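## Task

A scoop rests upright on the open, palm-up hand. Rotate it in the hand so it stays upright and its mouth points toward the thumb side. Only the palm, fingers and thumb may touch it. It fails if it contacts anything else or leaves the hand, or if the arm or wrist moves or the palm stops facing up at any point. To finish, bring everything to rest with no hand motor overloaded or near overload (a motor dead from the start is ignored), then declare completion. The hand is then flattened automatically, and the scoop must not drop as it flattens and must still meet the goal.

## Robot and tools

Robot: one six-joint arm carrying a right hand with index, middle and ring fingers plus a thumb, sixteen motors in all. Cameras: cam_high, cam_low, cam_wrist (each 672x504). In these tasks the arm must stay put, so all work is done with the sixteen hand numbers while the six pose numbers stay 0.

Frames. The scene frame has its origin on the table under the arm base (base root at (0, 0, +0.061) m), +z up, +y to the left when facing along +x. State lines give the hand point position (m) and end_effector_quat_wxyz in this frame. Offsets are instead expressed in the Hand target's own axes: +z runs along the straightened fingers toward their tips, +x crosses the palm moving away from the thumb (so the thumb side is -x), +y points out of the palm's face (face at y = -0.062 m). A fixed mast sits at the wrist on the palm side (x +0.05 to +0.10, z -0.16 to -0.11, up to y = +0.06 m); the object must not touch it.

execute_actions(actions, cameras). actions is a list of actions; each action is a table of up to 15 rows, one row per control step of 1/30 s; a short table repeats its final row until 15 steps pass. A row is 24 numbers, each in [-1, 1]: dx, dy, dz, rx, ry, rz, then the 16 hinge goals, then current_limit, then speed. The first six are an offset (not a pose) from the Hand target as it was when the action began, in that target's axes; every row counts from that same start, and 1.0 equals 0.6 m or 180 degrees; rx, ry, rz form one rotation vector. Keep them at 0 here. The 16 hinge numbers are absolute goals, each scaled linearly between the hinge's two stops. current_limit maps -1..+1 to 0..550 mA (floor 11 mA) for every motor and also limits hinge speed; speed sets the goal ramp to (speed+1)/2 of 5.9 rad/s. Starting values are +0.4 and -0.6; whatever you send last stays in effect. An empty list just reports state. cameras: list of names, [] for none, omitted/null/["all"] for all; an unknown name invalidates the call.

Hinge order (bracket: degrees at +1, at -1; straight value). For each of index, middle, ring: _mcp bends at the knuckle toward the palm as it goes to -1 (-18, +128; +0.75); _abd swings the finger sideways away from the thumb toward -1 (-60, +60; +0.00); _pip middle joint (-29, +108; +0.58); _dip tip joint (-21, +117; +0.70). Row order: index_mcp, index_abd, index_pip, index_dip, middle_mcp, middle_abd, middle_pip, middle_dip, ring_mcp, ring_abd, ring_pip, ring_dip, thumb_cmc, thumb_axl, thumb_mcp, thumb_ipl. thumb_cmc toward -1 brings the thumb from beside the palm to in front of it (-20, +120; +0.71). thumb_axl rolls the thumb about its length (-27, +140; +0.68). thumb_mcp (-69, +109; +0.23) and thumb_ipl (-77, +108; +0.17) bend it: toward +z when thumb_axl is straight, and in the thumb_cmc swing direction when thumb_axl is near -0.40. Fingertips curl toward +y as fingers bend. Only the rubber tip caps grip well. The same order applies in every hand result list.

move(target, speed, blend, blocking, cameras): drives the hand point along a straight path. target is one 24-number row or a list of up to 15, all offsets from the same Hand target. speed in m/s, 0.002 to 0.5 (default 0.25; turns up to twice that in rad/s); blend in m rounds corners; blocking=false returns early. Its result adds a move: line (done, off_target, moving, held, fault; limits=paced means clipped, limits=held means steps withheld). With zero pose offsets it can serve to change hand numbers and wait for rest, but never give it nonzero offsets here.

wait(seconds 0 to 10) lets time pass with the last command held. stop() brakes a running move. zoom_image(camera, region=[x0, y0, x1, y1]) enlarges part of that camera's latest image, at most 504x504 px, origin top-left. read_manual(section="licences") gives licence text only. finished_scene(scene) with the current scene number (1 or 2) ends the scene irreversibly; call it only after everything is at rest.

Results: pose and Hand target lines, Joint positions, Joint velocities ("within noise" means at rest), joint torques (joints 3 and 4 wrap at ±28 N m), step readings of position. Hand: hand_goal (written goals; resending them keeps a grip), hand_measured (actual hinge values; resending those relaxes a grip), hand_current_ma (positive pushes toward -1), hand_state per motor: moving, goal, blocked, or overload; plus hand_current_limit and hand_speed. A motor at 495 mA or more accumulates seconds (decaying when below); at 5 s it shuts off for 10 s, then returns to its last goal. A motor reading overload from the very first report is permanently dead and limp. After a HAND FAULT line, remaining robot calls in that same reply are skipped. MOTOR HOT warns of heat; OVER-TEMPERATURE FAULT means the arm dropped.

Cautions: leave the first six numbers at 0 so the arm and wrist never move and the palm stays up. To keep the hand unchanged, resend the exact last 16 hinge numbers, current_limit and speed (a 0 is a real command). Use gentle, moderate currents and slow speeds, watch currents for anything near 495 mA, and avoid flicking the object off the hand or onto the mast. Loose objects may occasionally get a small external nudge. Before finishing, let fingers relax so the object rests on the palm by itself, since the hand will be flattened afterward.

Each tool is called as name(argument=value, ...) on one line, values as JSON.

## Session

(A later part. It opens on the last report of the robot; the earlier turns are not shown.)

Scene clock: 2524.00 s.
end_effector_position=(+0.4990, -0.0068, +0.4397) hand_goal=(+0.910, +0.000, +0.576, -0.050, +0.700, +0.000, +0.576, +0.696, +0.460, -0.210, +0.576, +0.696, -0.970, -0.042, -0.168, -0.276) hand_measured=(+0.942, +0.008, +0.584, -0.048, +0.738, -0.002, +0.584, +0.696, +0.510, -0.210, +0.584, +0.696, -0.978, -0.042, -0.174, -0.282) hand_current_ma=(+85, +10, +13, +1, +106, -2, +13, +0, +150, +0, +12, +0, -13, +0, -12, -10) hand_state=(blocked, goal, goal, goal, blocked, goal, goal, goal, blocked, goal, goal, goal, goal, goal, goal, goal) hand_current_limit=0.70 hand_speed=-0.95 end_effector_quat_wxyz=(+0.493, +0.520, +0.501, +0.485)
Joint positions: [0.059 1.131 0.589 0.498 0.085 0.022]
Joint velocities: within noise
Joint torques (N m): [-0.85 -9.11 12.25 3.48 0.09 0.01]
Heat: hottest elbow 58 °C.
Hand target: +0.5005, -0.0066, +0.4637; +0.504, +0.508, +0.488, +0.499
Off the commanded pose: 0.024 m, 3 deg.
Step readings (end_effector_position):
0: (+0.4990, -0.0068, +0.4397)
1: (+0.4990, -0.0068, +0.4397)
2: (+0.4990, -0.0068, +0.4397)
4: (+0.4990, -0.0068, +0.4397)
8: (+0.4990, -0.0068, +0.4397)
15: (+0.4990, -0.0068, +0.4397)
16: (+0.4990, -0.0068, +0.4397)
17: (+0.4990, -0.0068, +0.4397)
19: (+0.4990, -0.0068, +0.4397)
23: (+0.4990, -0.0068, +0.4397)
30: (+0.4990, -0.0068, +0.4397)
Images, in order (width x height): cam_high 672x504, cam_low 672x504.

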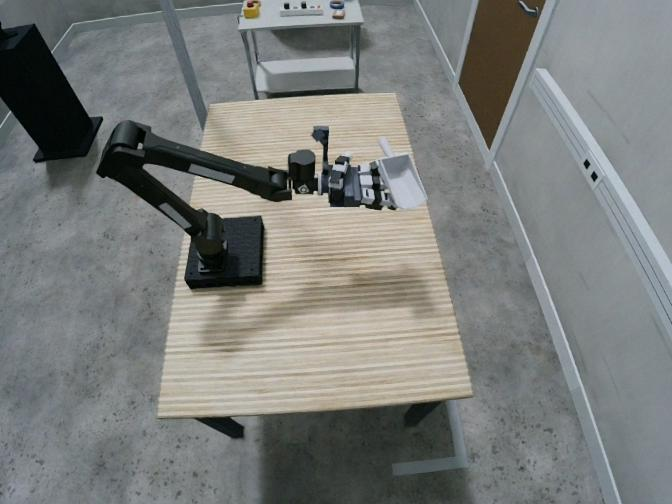

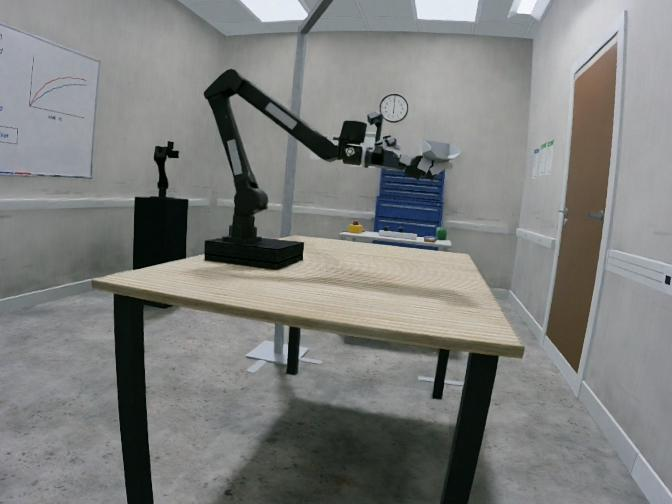

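execute_actions(actions=[[[0,0,0,0,0,0,0.93,0.0,0.576,-0.05,0.70,0,0.576,0.696,0.46,-0.21,0.576,0.696,-0.971,-0.042,-0.169,-0.276,0.7,-0.96]],[[0,0,0,0,0,0,0.95,0.0,0.576,-0.05,0.70,0,0.576,0.696,0.46,-0.21,0.576,0.696,-0.971,-0.042,-0.169,-0.276,0.7,-0.96]]], cameras=["cam_low", "cam_high"])

zoom_image(camera="cam_low", region=[400, 120, 490, 195])

zoom_image(camera="cam_high", region=[360, 130, 450, 210])

Scene clock: 2534.23 s.
end_effector_position=(+0.4990, -0.0068, +0.4397) hand_goal=(+0.950, +0.000, +0.576, -0.050, +0.700, +0.000, +0.576, +0.696, +0.460, -0.210, +0.576, +0.696, -0.970, -0.042, -0.168, -0.276) hand_measured=(+0.958, +0.004, +0.584, -0.048, +0.738, -0.002, +0.584, +0.696, +0.510, -0.210, +0.584, +0.696, -0.978, -0.042, -0.174, -0.282) hand_current_ma=(+14, +4, +13, +1, +105, -2, +13, +0, +150, +0, +12, +0, -13, +0, -12, -10) hand_state=(goal, goal, goal, goal, blocked, goal, goal, goal, blocked, goal, goal, goal, goal, goal, goal, goal) hand_current_limit=0.70 hand_speed=-0.96 end_effector_quat_wxyz=(+0.493, +0.520, +0.501, +0.485)
Joint positions: [0.059 1.131 0.589 0.498 0.085 0.022]
Joint velocities: within noise
Joint torques (N m): [-0.67 -9.11 12.29 3.49 0.09 0.02]
Heat: hottest elbow 59 °C.
Hand target: +0.5005, -0.0066, +0.4637; +0.504, +0.508, +0.488, +0.499
Off the commanded pose: 0.024 m, 3 deg.
Step readings (end_effector_position):
0: (+0.4990, -0.0068, +0.4397)
1: (+0.4990, -0.0068, +0.4397)
2: (+0.4990, -0.0068, +0.4397)
4: (+0.4990, -0.0068, +0.4397)
8: (+0.4990, -0.0068, +0.4397)
15: (+0.4990, -0.0068, +0.4397)
16: (+0.4990, -0.0068, +0.4397)
17: (+0.4990, -0.0068, +0.4397)
19: (+0.4990, -0.0068, +0.4397)
23: (+0.4990, -0.0068, +0.4397)
30: (+0.4990, -0.0068, +0.4397)
Images, in order (width x height): cam_high 672x504, cam_low 672x504.

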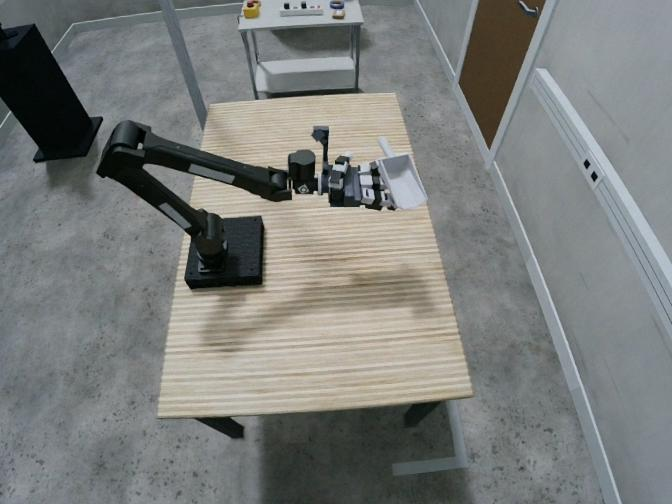

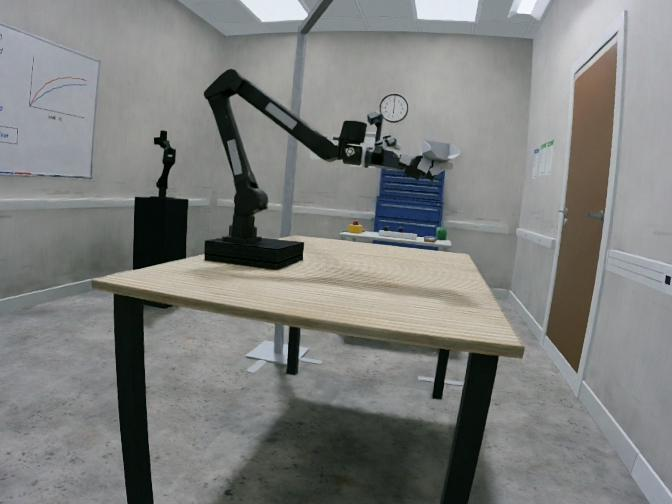

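Scaled by 5.600 from the camera's 672x504 image, which has a finer 960x720 frame.

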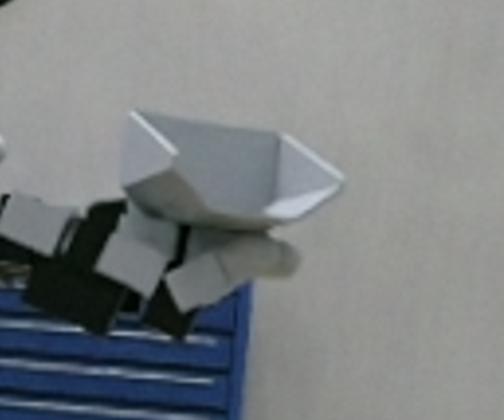

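Scaled by 5.600 from the camera's 672x504 image, which has a finer 960x720 frame.

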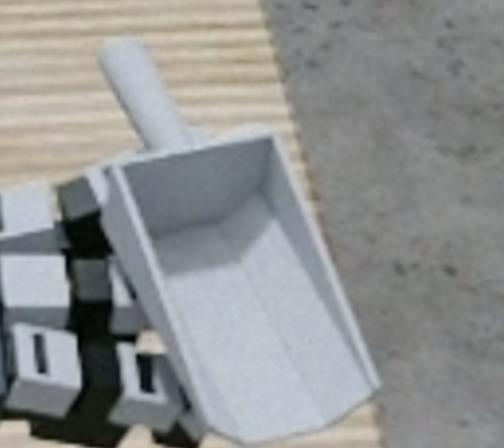

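execute_actions(actions=[[[0,0,0,0,0,0,0.97,0.0,0.576,-0.05,0.70,0,0.576,0.696,0.46,-0.21,0.576,0.696,-0.971,-0.042,-0.169,-0.276,0.7,-0.96]],[[0,0,0,0,0,0,0.985,0.0,0.576,-0.05,0.70,0,0.576,0.696,0.46,-0.21,0.576,0.696,-0.971,-0.042,-0.169,-0.276,0.7,-0.96]]], cameras=["cam_low"])

zoom_image(camera="cam_low", region=[400, 120, 490, 195])

Scene clock: 2552.20 s.
end_effector_position=(+0.4990, -0.0068, +0.4397) hand_goal=(+0.986, +0.000, +0.576, -0.050, +0.700, +0.000, +0.576, +0.696, +0.460, -0.210, +0.576, +0.696, -0.970, -0.042, -0.168, -0.276) hand_measured=(+0.994, +0.004, +0.584, -0.048, +0.738, -0.002, +0.584, +0.696, +0.510, -0.210, +0.584, +0.696, -0.978, -0.042, -0.174, -0.282) hand_current_ma=(+13, +4, +13, +1, +105, -2, +13, +0, +150, +0, +12, +0, -13, +0, -12, -10) hand_state=(goal, goal, goal, goal, blocked, goal, goal, goal, blocked, goal, goal, goal, goal, goal, goal, goal) hand_current_limit=0.70 hand_speed=-0.96 end_effector_quat_wxyz=(+0.493, +0.520, +0.501, +0.485)
Joint positions: [0.059 1.131 0.589 0.498 0.085 0.022]
Joint velocities: within noise
Joint torques (N m): [-0.73 -9.11 12.27 3.45 0.07 0.02]
Heat: hottest elbow 59 °C.
Hand target: +0.5005, -0.0066, +0.4637; +0.504, +0.508, +0.488, +0.499
Off the commanded pose: 0.024 m, 3 deg.
Step readings (end_effector_position):
0: (+0.4990, -0.0068, +0.4397)
1: (+0.4990, -0.0068, +0.4397)
2: (+0.4990, -0.0068, +0.4397)
4: (+0.4990, -0.0068, +0.4397)
8: (+0.4990, -0.0068, +0.4397)
15: (+0.4990, -0.0068, +0.4397)
16: (+0.4990, -0.0068, +0.4397)
17: (+0.4990, -0.0068, +0.4397)
19: (+0.4990, -0.0068, +0.4397)
23: (+0.4990, -0.0068, +0.4397)
30: (+0.4990, -0.0068, +0.4397)
Images, in order (width x height): cam_low 672x504.

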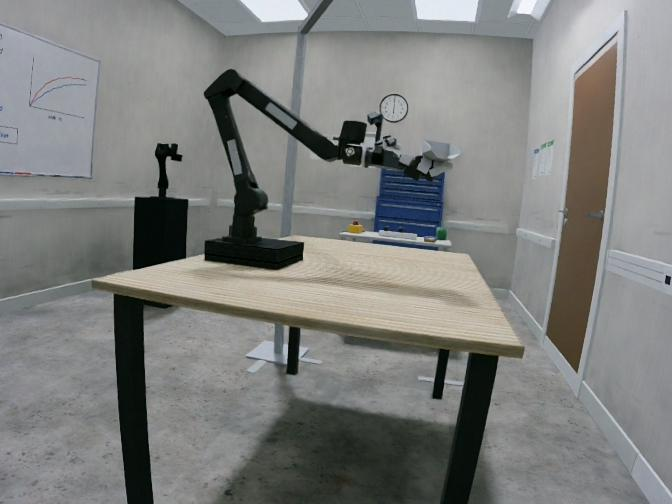

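Scaled by 5.600 from the camera's 672x504 image, which has a finer 960x720 frame.

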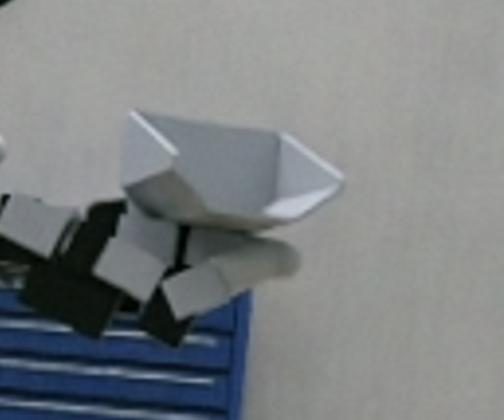

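execute_actions(actions=[[[0,0,0,0,0,0,0.985,0.0,0.576,0.10,0.70,0,0.576,0.696,0.46,-0.21,0.576,0.696,-0.971,-0.042,-0.169,-0.276,0.7,-0.9]],[[0,0,0,0,0,0,0.985,0.0,0.576,0.22,0.70,0,0.576,0.696,0.46,-0.21,0.576,0.696,-0.971,-0.042,-0.169,-0.276,0.7,-0.9]],[[0,0,0,0,0,0,0.985,0.0,0.576,0.34,0.70,0,0.576,0.696,0.46,-0.21,0.576,0.696,-0.971,-0.042,-0.169,-0.276,0.7,-0.9]],[[0,0,0,0,0,0,0.985,0.0,0.576,0.46,0.70,0,0.576,0.696,0.46,-0.21,0.576,0.696,-0.971,-0.042,-0.169,-0.276,0.7,-0.9]],[[0,0,0,0,0,0,0.985,0.0,0.576,0.58,0.70,0,0.576,0.696,0.46,-0.21,0.576,0.696,-0.971,-0.042,-0.169,-0.276,0.7,-0.9]],[[0,0,0,0,0,0,0.985,0.0,0.576,0.696,0.70,0,0.576,0.696,0.46,-0.21,0.576,0.696,-0.971,-0.042,-0.169,-0.276,0.7,-0.9]]], cameras=["cam_low","cam_high"])

zoom_image(camera="cam_low", region=[400, 120, 490, 195])

zoom_image(camera="cam_high", region=[360, 130, 450, 210])

Scene clock: 2565.77 s.
end_effector_position=(+0.4990, -0.0068, +0.4397) hand_goal=(+0.986, +0.000, +0.576, +0.696, +0.700, +0.000, +0.576, +0.696, +0.460, -0.210, +0.576, +0.696, -0.970, -0.042, -0.168, -0.276) hand_measured=(+0.994, +0.004, +0.584, +0.694, +0.738, -0.002, +0.584, +0.696, +0.510, -0.210, +0.584, +0.696, -0.978, -0.042, -0.174, -0.282) hand_current_ma=(+14, +4, +13, -2, +105, -2, +13, +0, +150, +0, +12, +0, -13, +0, -12, -10) hand_state=(goal, goal, goal, goal, blocked, goal, goal, goal, blocked, goal, goal, goal, goal, goal, goal, goal) hand_current_limit=0.70 hand_speed=-0.90 end_effector_quat_wxyz=(+0.493, +0.520, +0.501, +0.485)
Joint positions: [0.059 1.131 0.589 0.498 0.085 0.022]
Joint velocities: within noise
Joint torques (N m): [-0.44 -9.05 12.3 3.48 0.09 0.01]
Heat: hottest elbow 59 °C.
Hand target: +0.5005, -0.0066, +0.4637; +0.504, +0.508, +0.488, +0.499
Off the commanded pose: 0.024 m, 3 deg.
Step readings (end_effector_position):
0: (+0.4990, -0.0068, +0.4397)
1: (+0.4990, -0.0068, +0.4397)
2: (+0.4990, -0.0068, +0.4397)
4: (+0.4990, -0.0068, +0.4397)
8: (+0.4990, -0.0068, +0.4397)
15: (+0.4990, -0.0068, +0.4397)
16: (+0.4990, -0.0068, +0.4397)
17: (+0.4990, -0.0068, +0.4397)
19: (+0.4990, -0.0068, +0.4397)
23: (+0.4990, -0.0068, +0.4397)
30: (+0.4990, -0.0068, +0.4397)
31: (+0.4990, -0.0068, +0.4397)
32: (+0.4990, -0.0068, +0.4397)
34: (+0.4990, -0.0068, +0.4397)
38: (+0.4990, -0.0068, +0.4397)
45: (+0.4990, -0.0068, +0.4397)
46: (+0.4990, -0.0068, +0.4397)
47: (+0.4990, -0.0068, +0.4397)
49: (+0.4990, -0.0068, +0.4397)
53: (+0.4990, -0.0068, +0.4397)
60: (+0.4990, -0.0068, +0.4397)
61: (+0.4990, -0.0068, +0.4397)
62: (+0.4990, -0.0068, +0.4397)
64: (+0.4990, -0.0068, +0.4397)
68: (+0.4990, -0.0068, +0.4397)
75: (+0.4990, -0.0068, +0.4397)
76: (+0.4990, -0.0068, +0.4397)
77: (+0.4990, -0.0068, +0.4397)
79: (+0.4990, -0.0068, +0.4397)
83: (+0.4990, -0.0068, +0.4397)
90: (+0.4990, -0.0068, +0.4397)
Images, in order (width x height): cam_high 672x504, cam_low 672x504.

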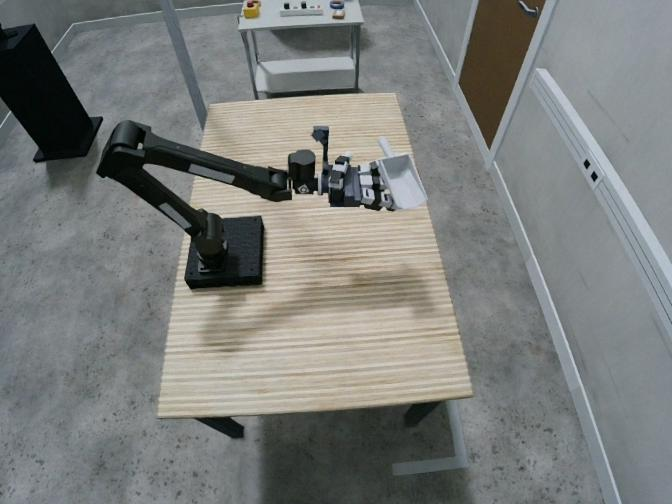

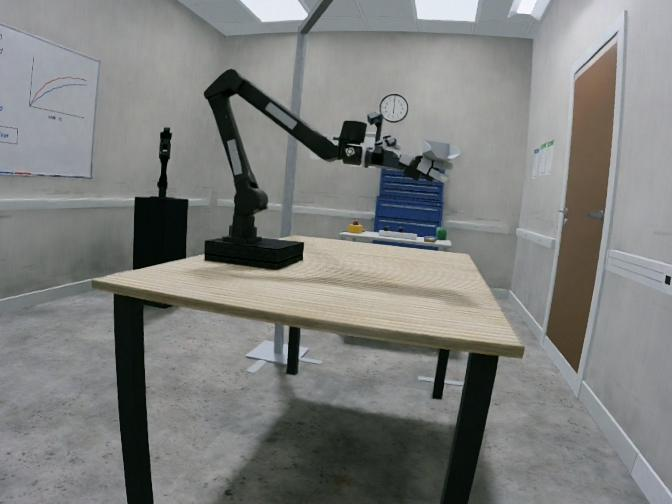

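Scaled by 5.600 from the camera's 672x504 image, which has a finer 960x720 frame.

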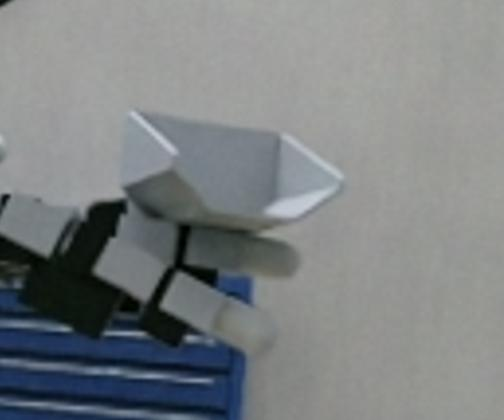

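Scaled by 5.600 from the camera's 672x504 image, which has a finer 960x720 frame.

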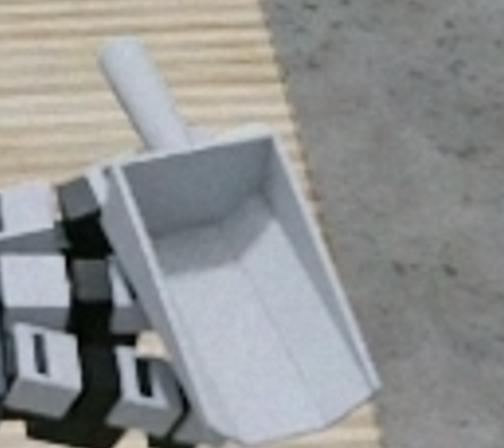

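execute_actions(actions=[[[0,0,0,0,0,0,0.93,0.0,0.576,0.696,0.70,0,0.576,0.696,0.46,-0.21,0.576,0.696,-0.971,-0.042,-0.169,-0.276,0.7,-0.93]],[[0,0,0,0,0,0,0.88,0.0,0.576,0.696,0.70,0,0.576,0.696,0.46,-0.21,0.576,0.696,-0.971,-0.042,-0.169,-0.276,0.7,-0.93]],[[0,0,0,0,0,0,0.83,0.0,0.576,0.696,0.70,0,0.576,0.696,0.46,-0.21,0.576,0.696,-0.971,-0.042,-0.169,-0.276,0.7,-0.93]],[[0,0,0,0,0,0,0.79,0.0,0.576,0.696,0.70,0,0.576,0.696,0.46,-0.21,0.576,0.696,-0.971,-0.042,-0.169,-0.276,0.7,-0.93]],[[0,0,0,0,0,0,0.76,0.0,0.576,0.696,0.70,0,0.576,0.696,0.46,-0.21,0.576,0.696,-0.971,-0.042,-0.169,-0.276,0.7,-0.93]]], cameras=["cam_low","cam_high"])

zoom_image(camera="cam_low", region=[400, 120, 490, 195])

zoom_image(camera="cam_high", region=[360, 130, 450, 210])

Scene clock: 2585.20 s.
end_effector_position=(+0.4990, -0.0068, +0.4397) hand_goal=(+0.760, +0.000, +0.576, +0.696, +0.700, +0.000, +0.576, +0.696, +0.460, -0.210, +0.576, +0.696, -0.970, -0.042, -0.168, -0.276) hand_measured=(+0.786, +0.004, +0.584, +0.694, +0.738, -0.002, +0.584, +0.696, +0.510, -0.210, +0.584, +0.696, -0.978, -0.042, -0.174, -0.282) hand_current_ma=(+63, +4, +13, -2, +105, -2, +13, +0, +150, +0, +12, +0, -13, +0, -12, -10) hand_state=(blocked, goal, goal, goal, blocked, goal, goal, goal, blocked, goal, goal, goal, goal, goal, goal, goal) hand_current_limit=0.70 hand_speed=-0.93 end_effector_quat_wxyz=(+0.493, +0.520, +0.501, +0.485)
Joint positions: [0.059 1.131 0.589 0.498 0.085 0.022]
Joint velocities: within noise
Joint torques (N m): [-0.67 -9.23 12.26 3.48 0.08 0.02]
Heat: hottest elbow 59 °C.
Hand target: +0.5005, -0.0066, +0.4637; +0.504, +0.508, +0.488, +0.499
Off the commanded pose: 0.024 m, 3 deg.
Step readings (end_effector_position):
0: (+0.4990, -0.0068, +0.4397)
1: (+0.4990, -0.0068, +0.4397)
2: (+0.4990, -0.0068, +0.4397)
4: (+0.4990, -0.0068, +0.4397)
8: (+0.4990, -0.0068, +0.4397)
15: (+0.4990, -0.0068, +0.4397)
16: (+0.4990, -0.0068, +0.4397)
17: (+0.4990, -0.0068, +0.4397)
19: (+0.4990, -0.0068, +0.4397)
23: (+0.4990, -0.0068, +0.4397)
30: (+0.4990, -0.0068, +0.4397)
31: (+0.4990, -0.0068, +0.4397)
32: (+0.4990, -0.0068, +0.4397)
34: (+0.4990, -0.0068, +0.4397)
38: (+0.4990, -0.0068, +0.4397)
45: (+0.4990, -0.0068, +0.4397)
46: (+0.4990, -0.0068, +0.4397)
47: (+0.4990, -0.0068, +0.4397)
49: (+0.4990, -0.0068, +0.4397)
53: (+0.4990, -0.0068, +0.4397)
60: (+0.4990, -0.0068, +0.4397)
61: (+0.4990, -0.0068, +0.4397)
62: (+0.4990, -0.0068, +0.4397)
64: (+0.4990, -0.0068, +0.4397)
68: (+0.4990, -0.0068, +0.4397)
75: (+0.4990, -0.0068, +0.4397)
Images, in order (width x height): cam_high 672x504, cam_low 672x504.

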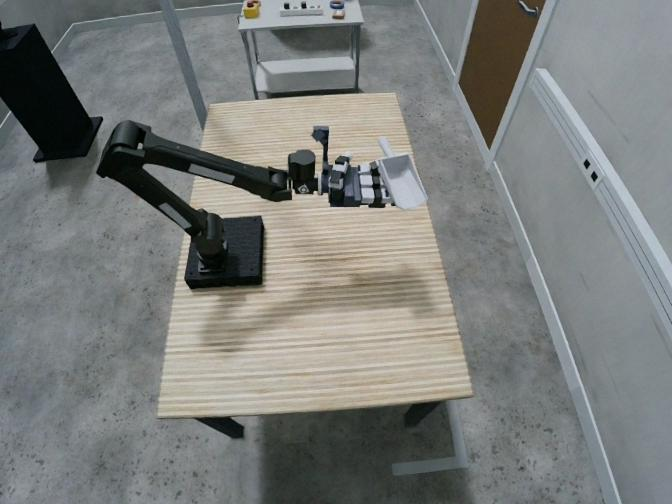

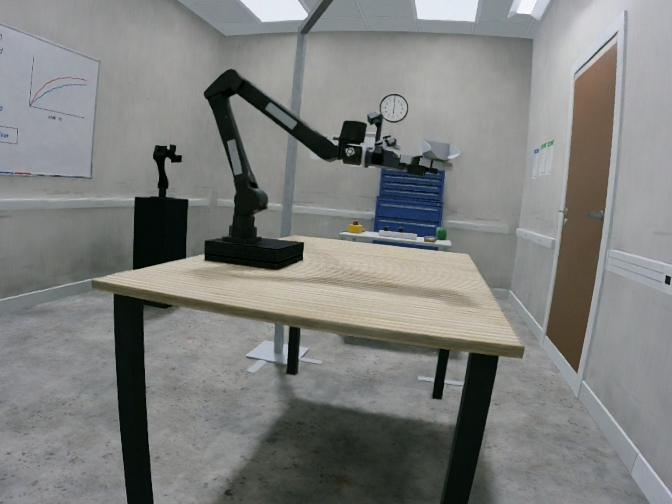

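Scaled by 5.600 from the camera's 672x504 image, which has a finer 960x720 frame.

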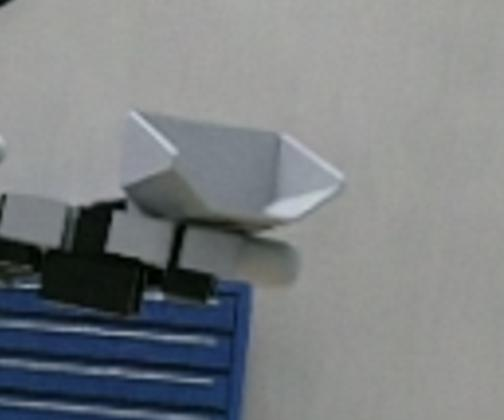

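Scaled by 5.600 from the camera's 672x504 image, which has a finer 960x720 frame.

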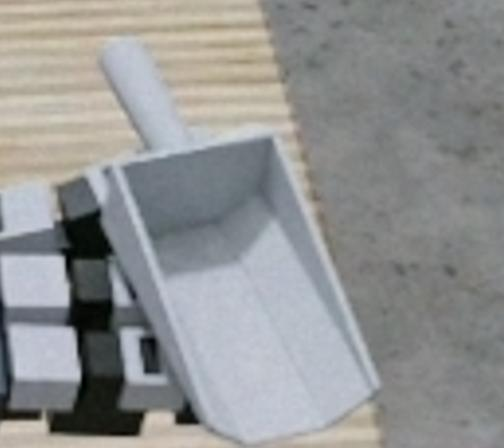

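execute_actions(actions=[[[0,0,0,0,0,0,0.745,0.0,0.576,0.696,0.70,0,0.576,0.696,0.46,-0.21,0.576,0.696,-0.971,-0.042,-0.169,-0.276,0.7,-0.95]],[[0,0,0,0,0,0,0.73,0.0,0.576,0.696,0.70,0,0.576,0.696,0.46,-0.21,0.576,0.696,-0.971,-0.042,-0.169,-0.276,0.7,-0.95]]], cameras=["cam_low","cam_high","cam_wrist"])

zoom_image(camera="cam_low", region=[400, 120, 490, 195])

zoom_image(camera="cam_wrist", region=[180, 0, 480, 220])

Scene clock: 2597.03 s.
end_effector_position=(+0.4990, -0.0068, +0.4397) hand_goal=(+0.730, +0.000, +0.576, +0.696, +0.700, +0.000, +0.576, +0.696, +0.460, -0.210, +0.576, +0.696, -0.970, -0.042, -0.168, -0.276) hand_measured=(+0.756, +0.004, +0.584, +0.694, +0.738, -0.002, +0.584, +0.696, +0.510, -0.210, +0.584, +0.696, -0.978, -0.042, -0.174, -0.282) hand_current_ma=(+64, +4, +13, -2, +105, -2, +13, +0, +150, +0, +12, +0, -13, +0, -12, -10) hand_state=(blocked, goal, goal, goal, blocked, goal, goal, goal, blocked, goal, goal, goal, goal, goal, goal, goal) hand_current_limit=0.70 hand_speed=-0.95 end_effector_quat_wxyz=(+0.493, +0.520, +0.501, +0.485)
Joint positions: [0.059 1.131 0.589 0.498 0.085 0.022]
Joint velocities: within noise
Joint torques (N m): [-0.5 -9.11 12.26 3.52 0.08 0.02]
Heat: hottest elbow 59 °C.
Hand target: +0.5005, -0.0066, +0.4637; +0.504, +0.508, +0.488, +0.499
Off the commanded pose: 0.024 m, 3 deg.
Step readings (end_effector_position):
0: (+0.4990, -0.0068, +0.4397)
1: (+0.4990, -0.0068, +0.4397)
2: (+0.4990, -0.0068, +0.4397)
4: (+0.4990, -0.0068, +0.4397)
8: (+0.4990, -0.0068, +0.4397)
15: (+0.4990, -0.0068, +0.4397)
16: (+0.4990, -0.0068, +0.4397)
17: (+0.4990, -0.0068, +0.4397)
19: (+0.4990, -0.0068, +0.4397)
23: (+0.4990, -0.0068, +0.4397)
30: (+0.4990, -0.0068, +0.4397)
camera_calibration:
cam_wrist: T_world_to_cam=[[0.0570984, -0.793722, 0.605594, -0.255253], [-0.779359, -0.414545, -0.469842, 0.540928], [0.623971, -0.445148, -0.642264, 0.0899363], [0, 0, 0, 1]] pos_world=[0.380034, 0.0616746, 0.466494]

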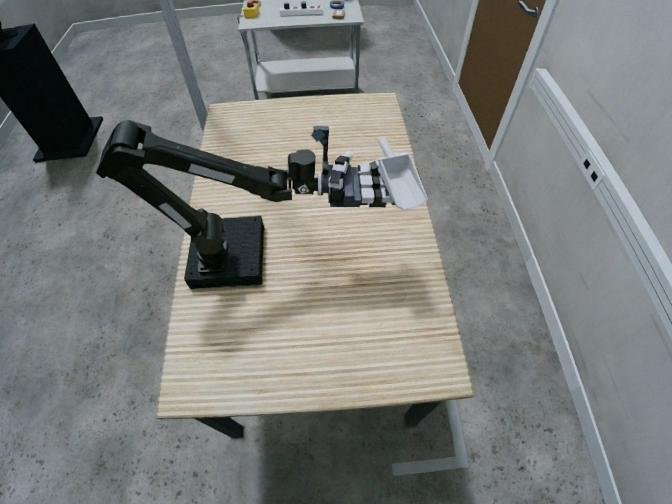

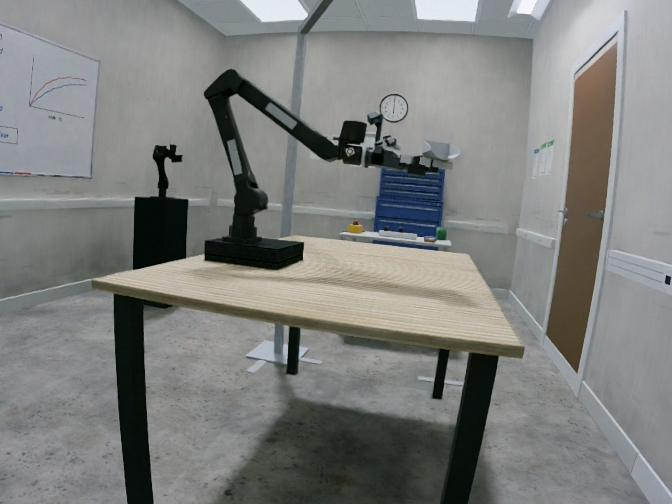

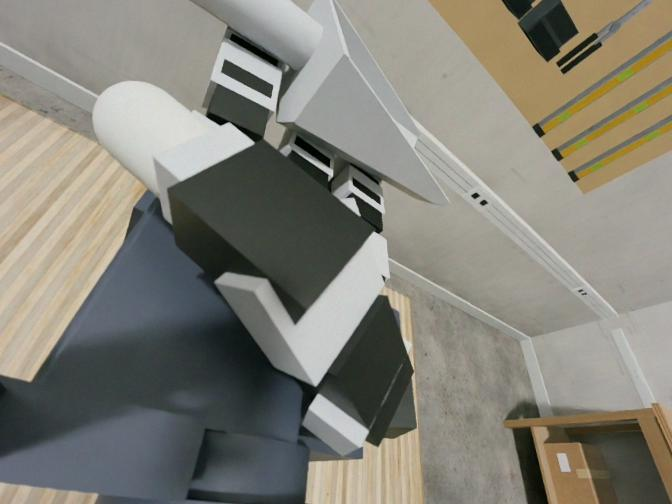

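Scaled by 5.600 from the camera's 672x504 image, which has a finer 960x720 frame.

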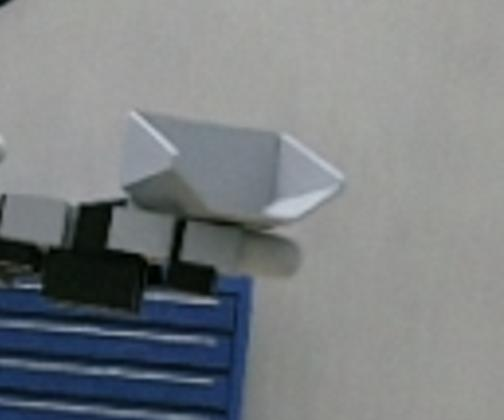

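Scaled by 1.680 from the camera's 672x504 image, which has a finer 960x720 frame.

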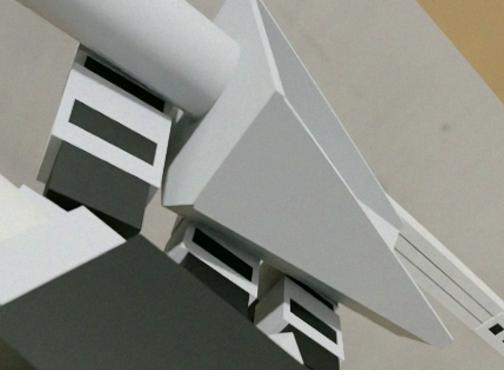

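execute_actions(actions=[[[0,0,0,0,0,0,0.72,0.0,0.576,0.696,0.70,0,0.576,0.696,0.49,-0.21,0.576,0.696,-0.971,-0.042,-0.169,-0.276,0.7,-0.95]],[[0,0,0,0,0,0,0.72,0.0,0.576,0.696,0.70,0,0.576,0.696,0.52,-0.21,0.576,0.696,-0.971,-0.042,-0.169,-0.276,0.7,-0.95]],[[0,0,0,0,0,0,0.72,0.0,0.576,0.696,0.70,0,0.576,0.696,0.54,-0.21,0.576,0.696,-0.971,-0.042,-0.169,-0.276,0.7,-0.95]]], cameras=["cam_low","cam_high","cam_wrist"])

zoom_image(camera="cam_low", region=[400, 120, 490, 195])

zoom_image(camera="cam_wrist", region=[180, 0, 480, 220])

Scene clock: 2610.97 s.
end_effector_position=(+0.4990, -0.0068, +0.4397) hand_goal=(+0.720, +0.000, +0.576, +0.696, +0.700, +0.000, +0.576, +0.696, +0.540, -0.210, +0.576, +0.696, -0.970, -0.042, -0.168, -0.276) hand_measured=(+0.746, +0.004, +0.584, +0.694, +0.738, -0.002, +0.584, +0.696, +0.552, -0.210, +0.584, +0.696, -0.978, -0.042, -0.174, -0.282) hand_current_ma=(+64, +4, +13, -2, +105, -2, +14, +0, +21, +0, +12, +0, -13, +0, -12, -10) hand_state=(blocked, goal, goal, goal, blocked, goal, goal, goal, goal, goal, goal, goal, goal, goal, goal, goal) hand_current_limit=0.70 hand_speed=-0.95 end_effector_quat_wxyz=(+0.493, +0.520, +0.501, +0.485)
Joint positions: [0.059 1.131 0.589 0.498 0.085 0.022]
Joint velocities: within noise
Joint torques (N m): [-0.56 -9.11 12.34 3.45 0.08 0.01]
Heat: hottest elbow 59 °C.
Hand target: +0.5005, -0.0066, +0.4637; +0.504, +0.508, +0.488, +0.499
Off the commanded pose: 0.024 m, 3 deg.
Step readings (end_effector_position):
0: (+0.4990, -0.0068, +0.4397)
1: (+0.4990, -0.0068, +0.4397)
2: (+0.4990, -0.0068, +0.4397)
4: (+0.4990, -0.0068, +0.4397)
8: (+0.4990, -0.0068, +0.4397)
15: (+0.4990, -0.0068, +0.4397)
16: (+0.4990, -0.0068, +0.4397)
17: (+0.4990, -0.0068, +0.4397)
19: (+0.4990, -0.0068, +0.4397)
23: (+0.4990, -0.0068, +0.4397)
30: (+0.4990, -0.0068, +0.4397)
31: (+0.4990, -0.0068, +0.4397)
32: (+0.4990, -0.0068, +0.4397)
34: (+0.4990, -0.0068, +0.4397)
38: (+0.4990, -0.0068, +0.4397)
45: (+0.4990, -0.0068, +0.4397)
camera_calibration:
cam_wrist: T_world_to_cam=[[0.0570984, -0.793722, 0.605594, -0.255253], [-0.779359, -0.414545, -0.469842, 0.540928], [0.623971, -0.445148, -0.642264, 0.0899363], [0, 0, 0, 1]] pos_world=[0.380034, 0.0616746, 0.466494]

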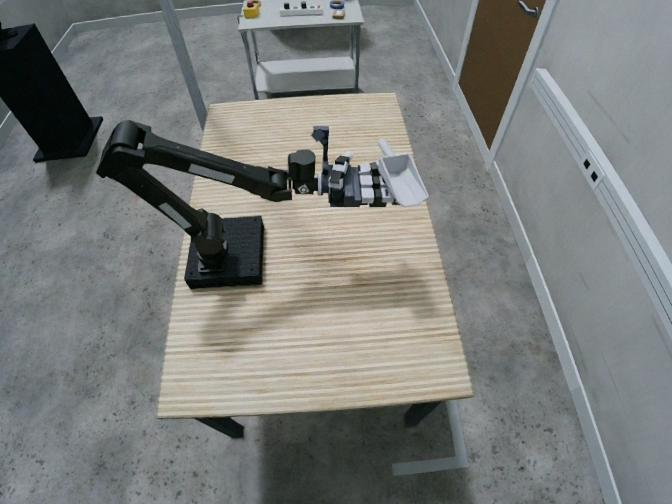

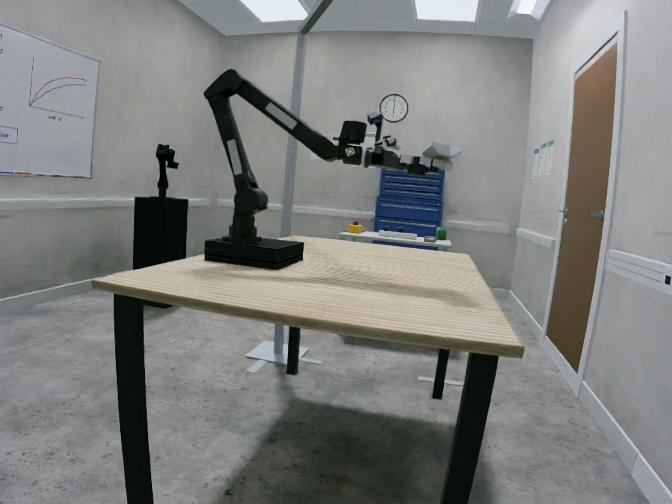

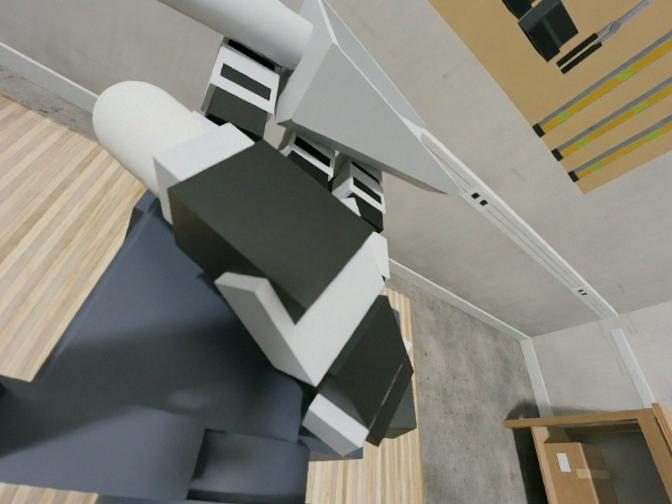

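Scaled by 5.600 from the camera's 672x504 image, which has a finer 960x720 frame.

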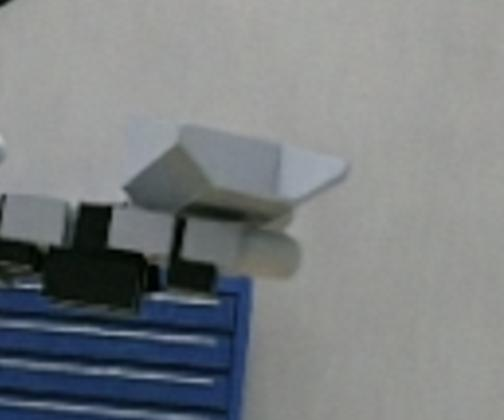

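Scaled by 1.680 from the camera's 672x504 image, which has a finer 960x720 frame.

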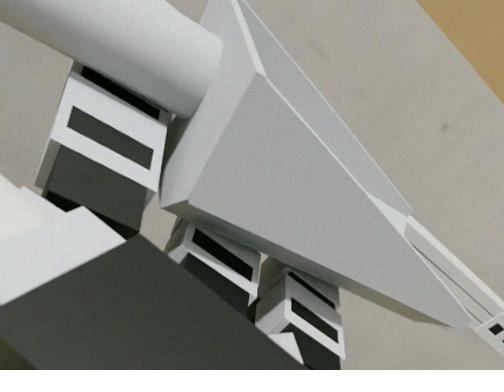

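execute_actions(actions=[[[0,0,0,0,0,0,0.71,0.0,0.576,0.696,0.70,0,0.576,0.696,0.50,-0.21,0.576,0.696,-0.971,-0.042,-0.169,-0.276,0.7,-0.95]],[[0,0,0,0,0,0,0.70,0.0,0.576,0.696,0.70,0,0.576,0.696,0.47,-0.21,0.576,0.696,-0.971,-0.042,-0.169,-0.276,0.7,-0.95]],[[0,0,0,0,0,0,0.70,0.0,0.576,0.696,0.72,0,0.576,0.696,0.46,-0.21,0.576,0.696,-0.971,-0.042,-0.169,-0.276,0.7,-0.95]]], cameras=["cam_low","cam_high","cam_wrist"])

zoom_image(camera="cam_low", region=[400, 120, 490, 195])

zoom_image(camera="cam_wrist", region=[180, 0, 480, 220])

zoom_image(camera="cam_high", region=[360, 130, 450, 210])

Scene clock: 2647.47 s.
end_effector_position=(+0.4990, -0.0068, +0.4397) hand_goal=(+0.700, +0.000, +0.576, +0.696, +0.720, +0.000, +0.576, +0.696, +0.460, -0.210, +0.576, +0.696, -0.970, -0.042, -0.168, -0.276) hand_measured=(+0.726, +0.000, +0.584, +0.696, +0.738, -0.002, +0.584, +0.696, +0.520, -0.210, +0.584, +0.696, -0.978, -0.042, -0.174, -0.282) hand_current_ma=(+64, +1, +13, -1, +40, -2, +14, +0, +184, +0, +12, +0, -13, +0, -12, -10) hand_state=(blocked, goal, goal, goal, goal, goal, goal, goal, blocked, goal, goal, goal, goal, goal, goal, goal) hand_current_limit=0.70 hand_speed=-0.95 end_effector_quat_wxyz=(+0.493, +0.520, +0.501, +0.485)
Joint positions: [0.059 1.131 0.589 0.498 0.085 0.022]
Joint velocities: within noise
Joint torques (N m): [-0.5 -8.94 12.27 3.52 0.08 0]
Heat: hottest elbow 59 °C.
Hand target: +0.5005, -0.0066, +0.4637; +0.504, +0.508, +0.488, +0.499
Off the commanded pose: 0.024 m, 3 deg.
Step readings (end_effector_position):
0: (+0.4990, -0.0068, +0.4397)
1: (+0.4990, -0.0068, +0.4397)
2: (+0.4990, -0.0068, +0.4397)
4: (+0.4990, -0.0068, +0.4397)
8: (+0.4990, -0.0068, +0.4397)
15: (+0.4990, -0.0068, +0.4397)
16: (+0.4990, -0.0068, +0.4397)
17: (+0.4990, -0.0068, +0.4397)
19: (+0.4990, -0.0068, +0.4397)
23: (+0.4990, -0.0068, +0.4397)
30: (+0.4990, -0.0068, +0.4397)
31: (+0.4990, -0.0068, +0.4397)
32: (+0.4990, -0.0068, +0.4397)
34: (+0.4990, -0.0068, +0.4397)
38: (+0.4990, -0.0068, +0.4397)
45: (+0.4990, -0.0068, +0.4397)
camera_calibration:
cam_wrist: T_world_to_cam=[[0.0570984, -0.793722, 0.605594, -0.255253], [-0.779359, -0.414545, -0.469842, 0.540928], [0.623971, -0.445148, -0.642264, 0.0899363], [0, 0, 0, 1]] pos_world=[0.380034, 0.0616746, 0.466494]

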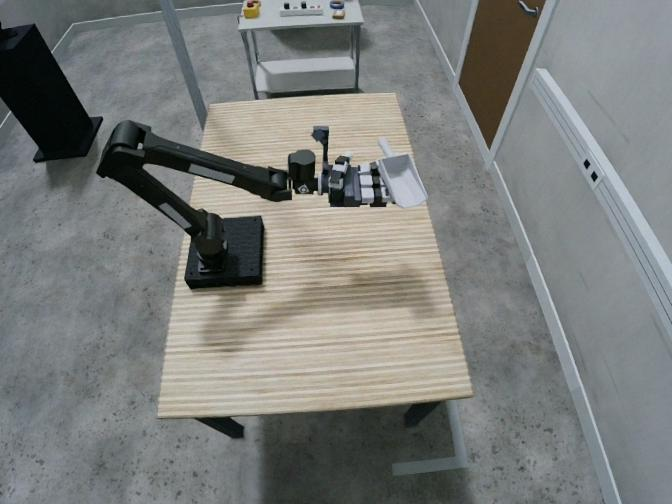

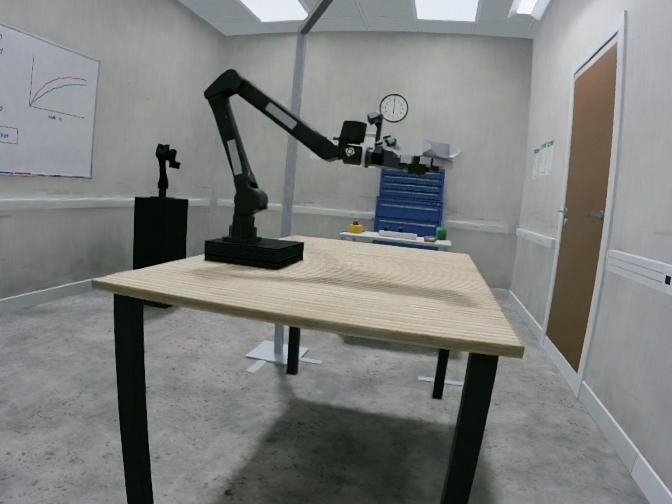

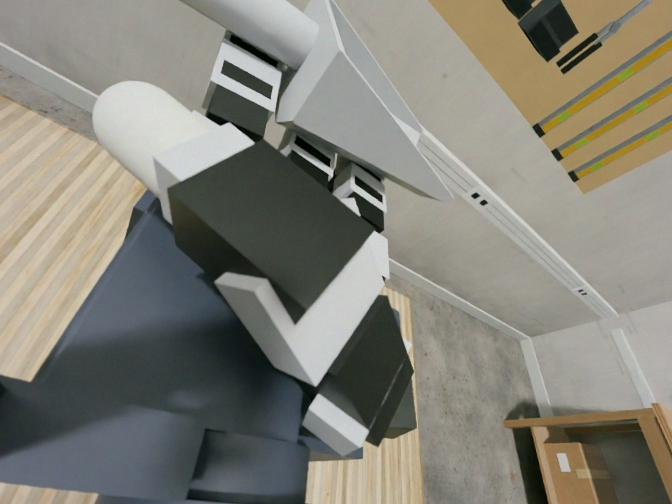

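Scaled by 5.600 from the camera's 672x504 image, which has a finer 960x720 frame.

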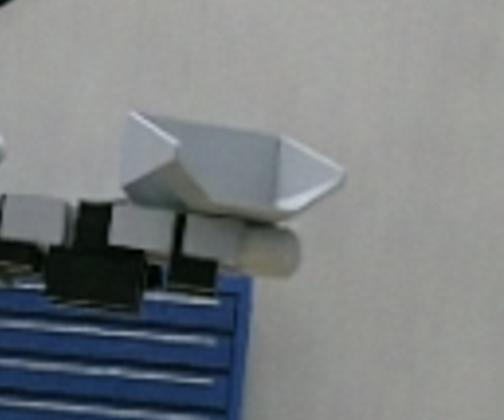

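Scaled by 1.680 from the camera's 672x504 image, which has a finer 960x720 frame.

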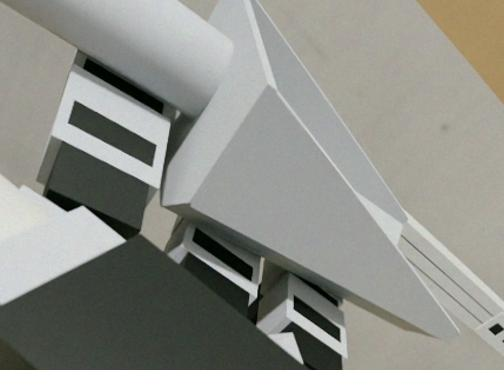

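Scaled by 5.600 from the camera's 672x504 image, which has a finer 960x720 frame.

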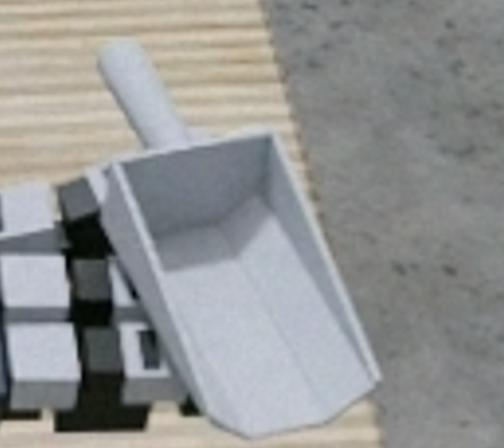

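execute_actions(actions=[[[0,0,0,0,0,0,0.70,0.0,0.576,0.696,0.735,0,0.576,0.696,0.46,-0.21,0.576,0.696,-0.971,-0.042,-0.169,-0.276,0.7,-0.95]],[[0,0,0,0,0,0,0.70,0.0,0.576,0.696,0.75,0,0.576,0.696,0.46,-0.21,0.576,0.696,-0.971,-0.042,-0.169,-0.276,0.7,-0.95]],[[0,0,0,0,0,0,0.70,0.0,0.576,0.696,0.765,0,0.576,0.696,0.46,-0.21,0.576,0.696,-0.971,-0.042,-0.169,-0.276,0.7,-0.95]]], cameras=["cam_low","cam_high","cam_wrist"])

zoom_image(camera="cam_low", region=[400, 120, 490, 195])

zoom_image(camera="cam_wrist", region=[180, 0, 480, 220])

Scene clock: 2658.27 s.
end_effector_position=(+0.4990, -0.0068, +0.4397) hand_goal=(+0.700, +0.000, +0.576, +0.696, +0.766, +0.000, +0.576, +0.696, +0.460, -0.210, +0.576, +0.696, -0.970, -0.042, -0.168, -0.276) hand_measured=(+0.726, +0.000, +0.584, +0.696, +0.776, -0.002, +0.584, +0.696, +0.520, -0.210, +0.584, +0.696, -0.978, -0.042, -0.174, -0.282) hand_current_ma=(+64, +1, +13, -1, +18, -2, +13, +0, +184, +0, +12, +0, -13, +0, -12, -10) hand_state=(blocked, goal, goal, goal, goal, goal, goal, goal, blocked, goal, goal, goal, goal, goal, goal, goal) hand_current_limit=0.70 hand_speed=-0.95 end_effector_quat_wxyz=(+0.493, +0.520, +0.501, +0.485)
Joint positions: [0.059 1.131 0.589 0.498 0.085 0.022]
Joint velocities: within noise
Joint torques (N m): [-0.5 -8.94 12.29 3.47 0.08 0.02]
Heat: hottest elbow 59 °C.
Hand target: +0.5005, -0.0066, +0.4637; +0.504, +0.508, +0.488, +0.499
Off the commanded pose: 0.024 m, 3 deg.
Step readings (end_effector_position):
0: (+0.4990, -0.0068, +0.4397)
1: (+0.4990, -0.0068, +0.4397)
2: (+0.4990, -0.0068, +0.4397)
4: (+0.4990, -0.0068, +0.4397)
8: (+0.4990, -0.0068, +0.4397)
15: (+0.4990, -0.0068, +0.4397)
16: (+0.4990, -0.0068, +0.4397)
17: (+0.4990, -0.0068, +0.4397)
19: (+0.4990, -0.0068, +0.4397)
23: (+0.4990, -0.0068, +0.4397)
30: (+0.4990, -0.0068, +0.4397)
31: (+0.4990, -0.0068, +0.4397)
32: (+0.4990, -0.0068, +0.4397)
34: (+0.4990, -0.0068, +0.4397)
38: (+0.4990, -0.0068, +0.4397)
45: (+0.4990, -0.0068, +0.4397)
camera_calibration:
cam_wrist: T_world_to_cam=[[0.0570984, -0.793722, 0.605594, -0.255253], [-0.779359, -0.414545, -0.469842, 0.540928], [0.623971, -0.445148, -0.642264, 0.0899363], [0, 0, 0, 1]] pos_world=[0.380034, 0.0616746, 0.466494]

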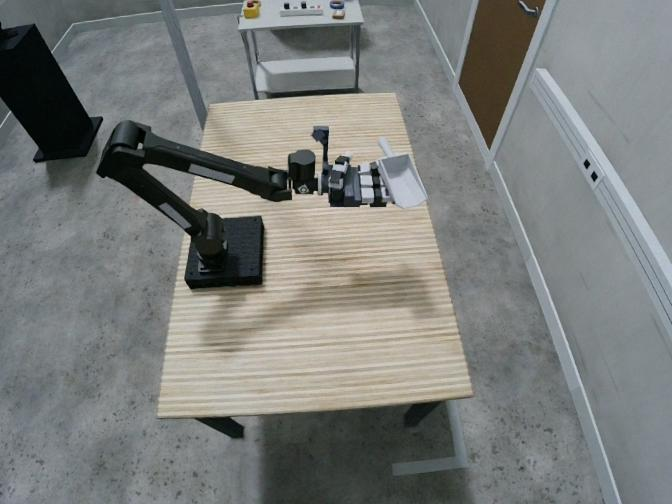

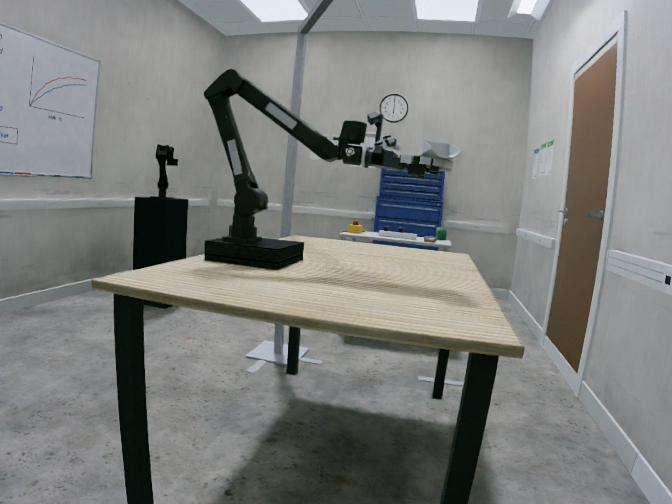

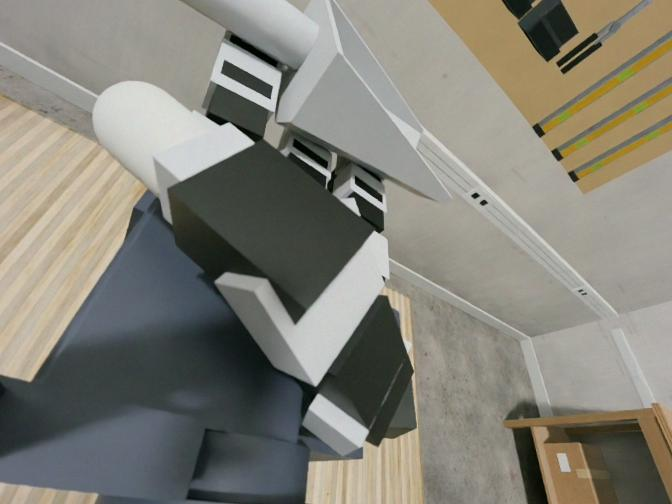

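Scaled by 5.600 from the camera's 672x504 image, which has a finer 960x720 frame.

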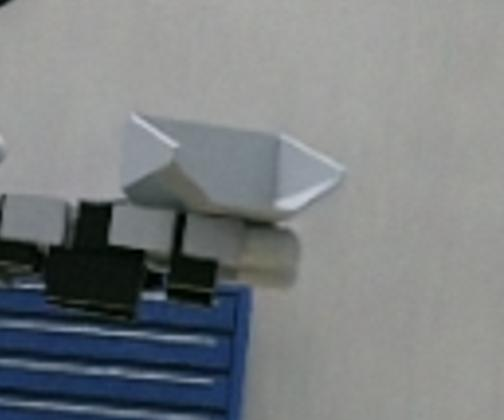

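Scaled by 1.680 from the camera's 672x504 image, which has a finer 960x720 frame.

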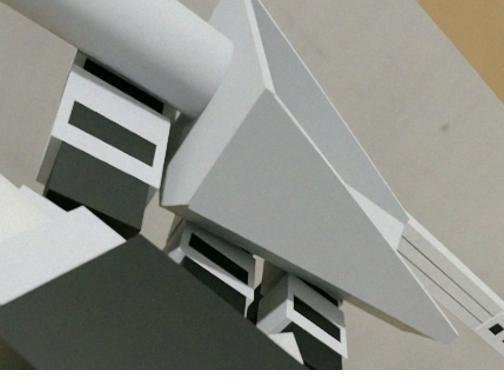

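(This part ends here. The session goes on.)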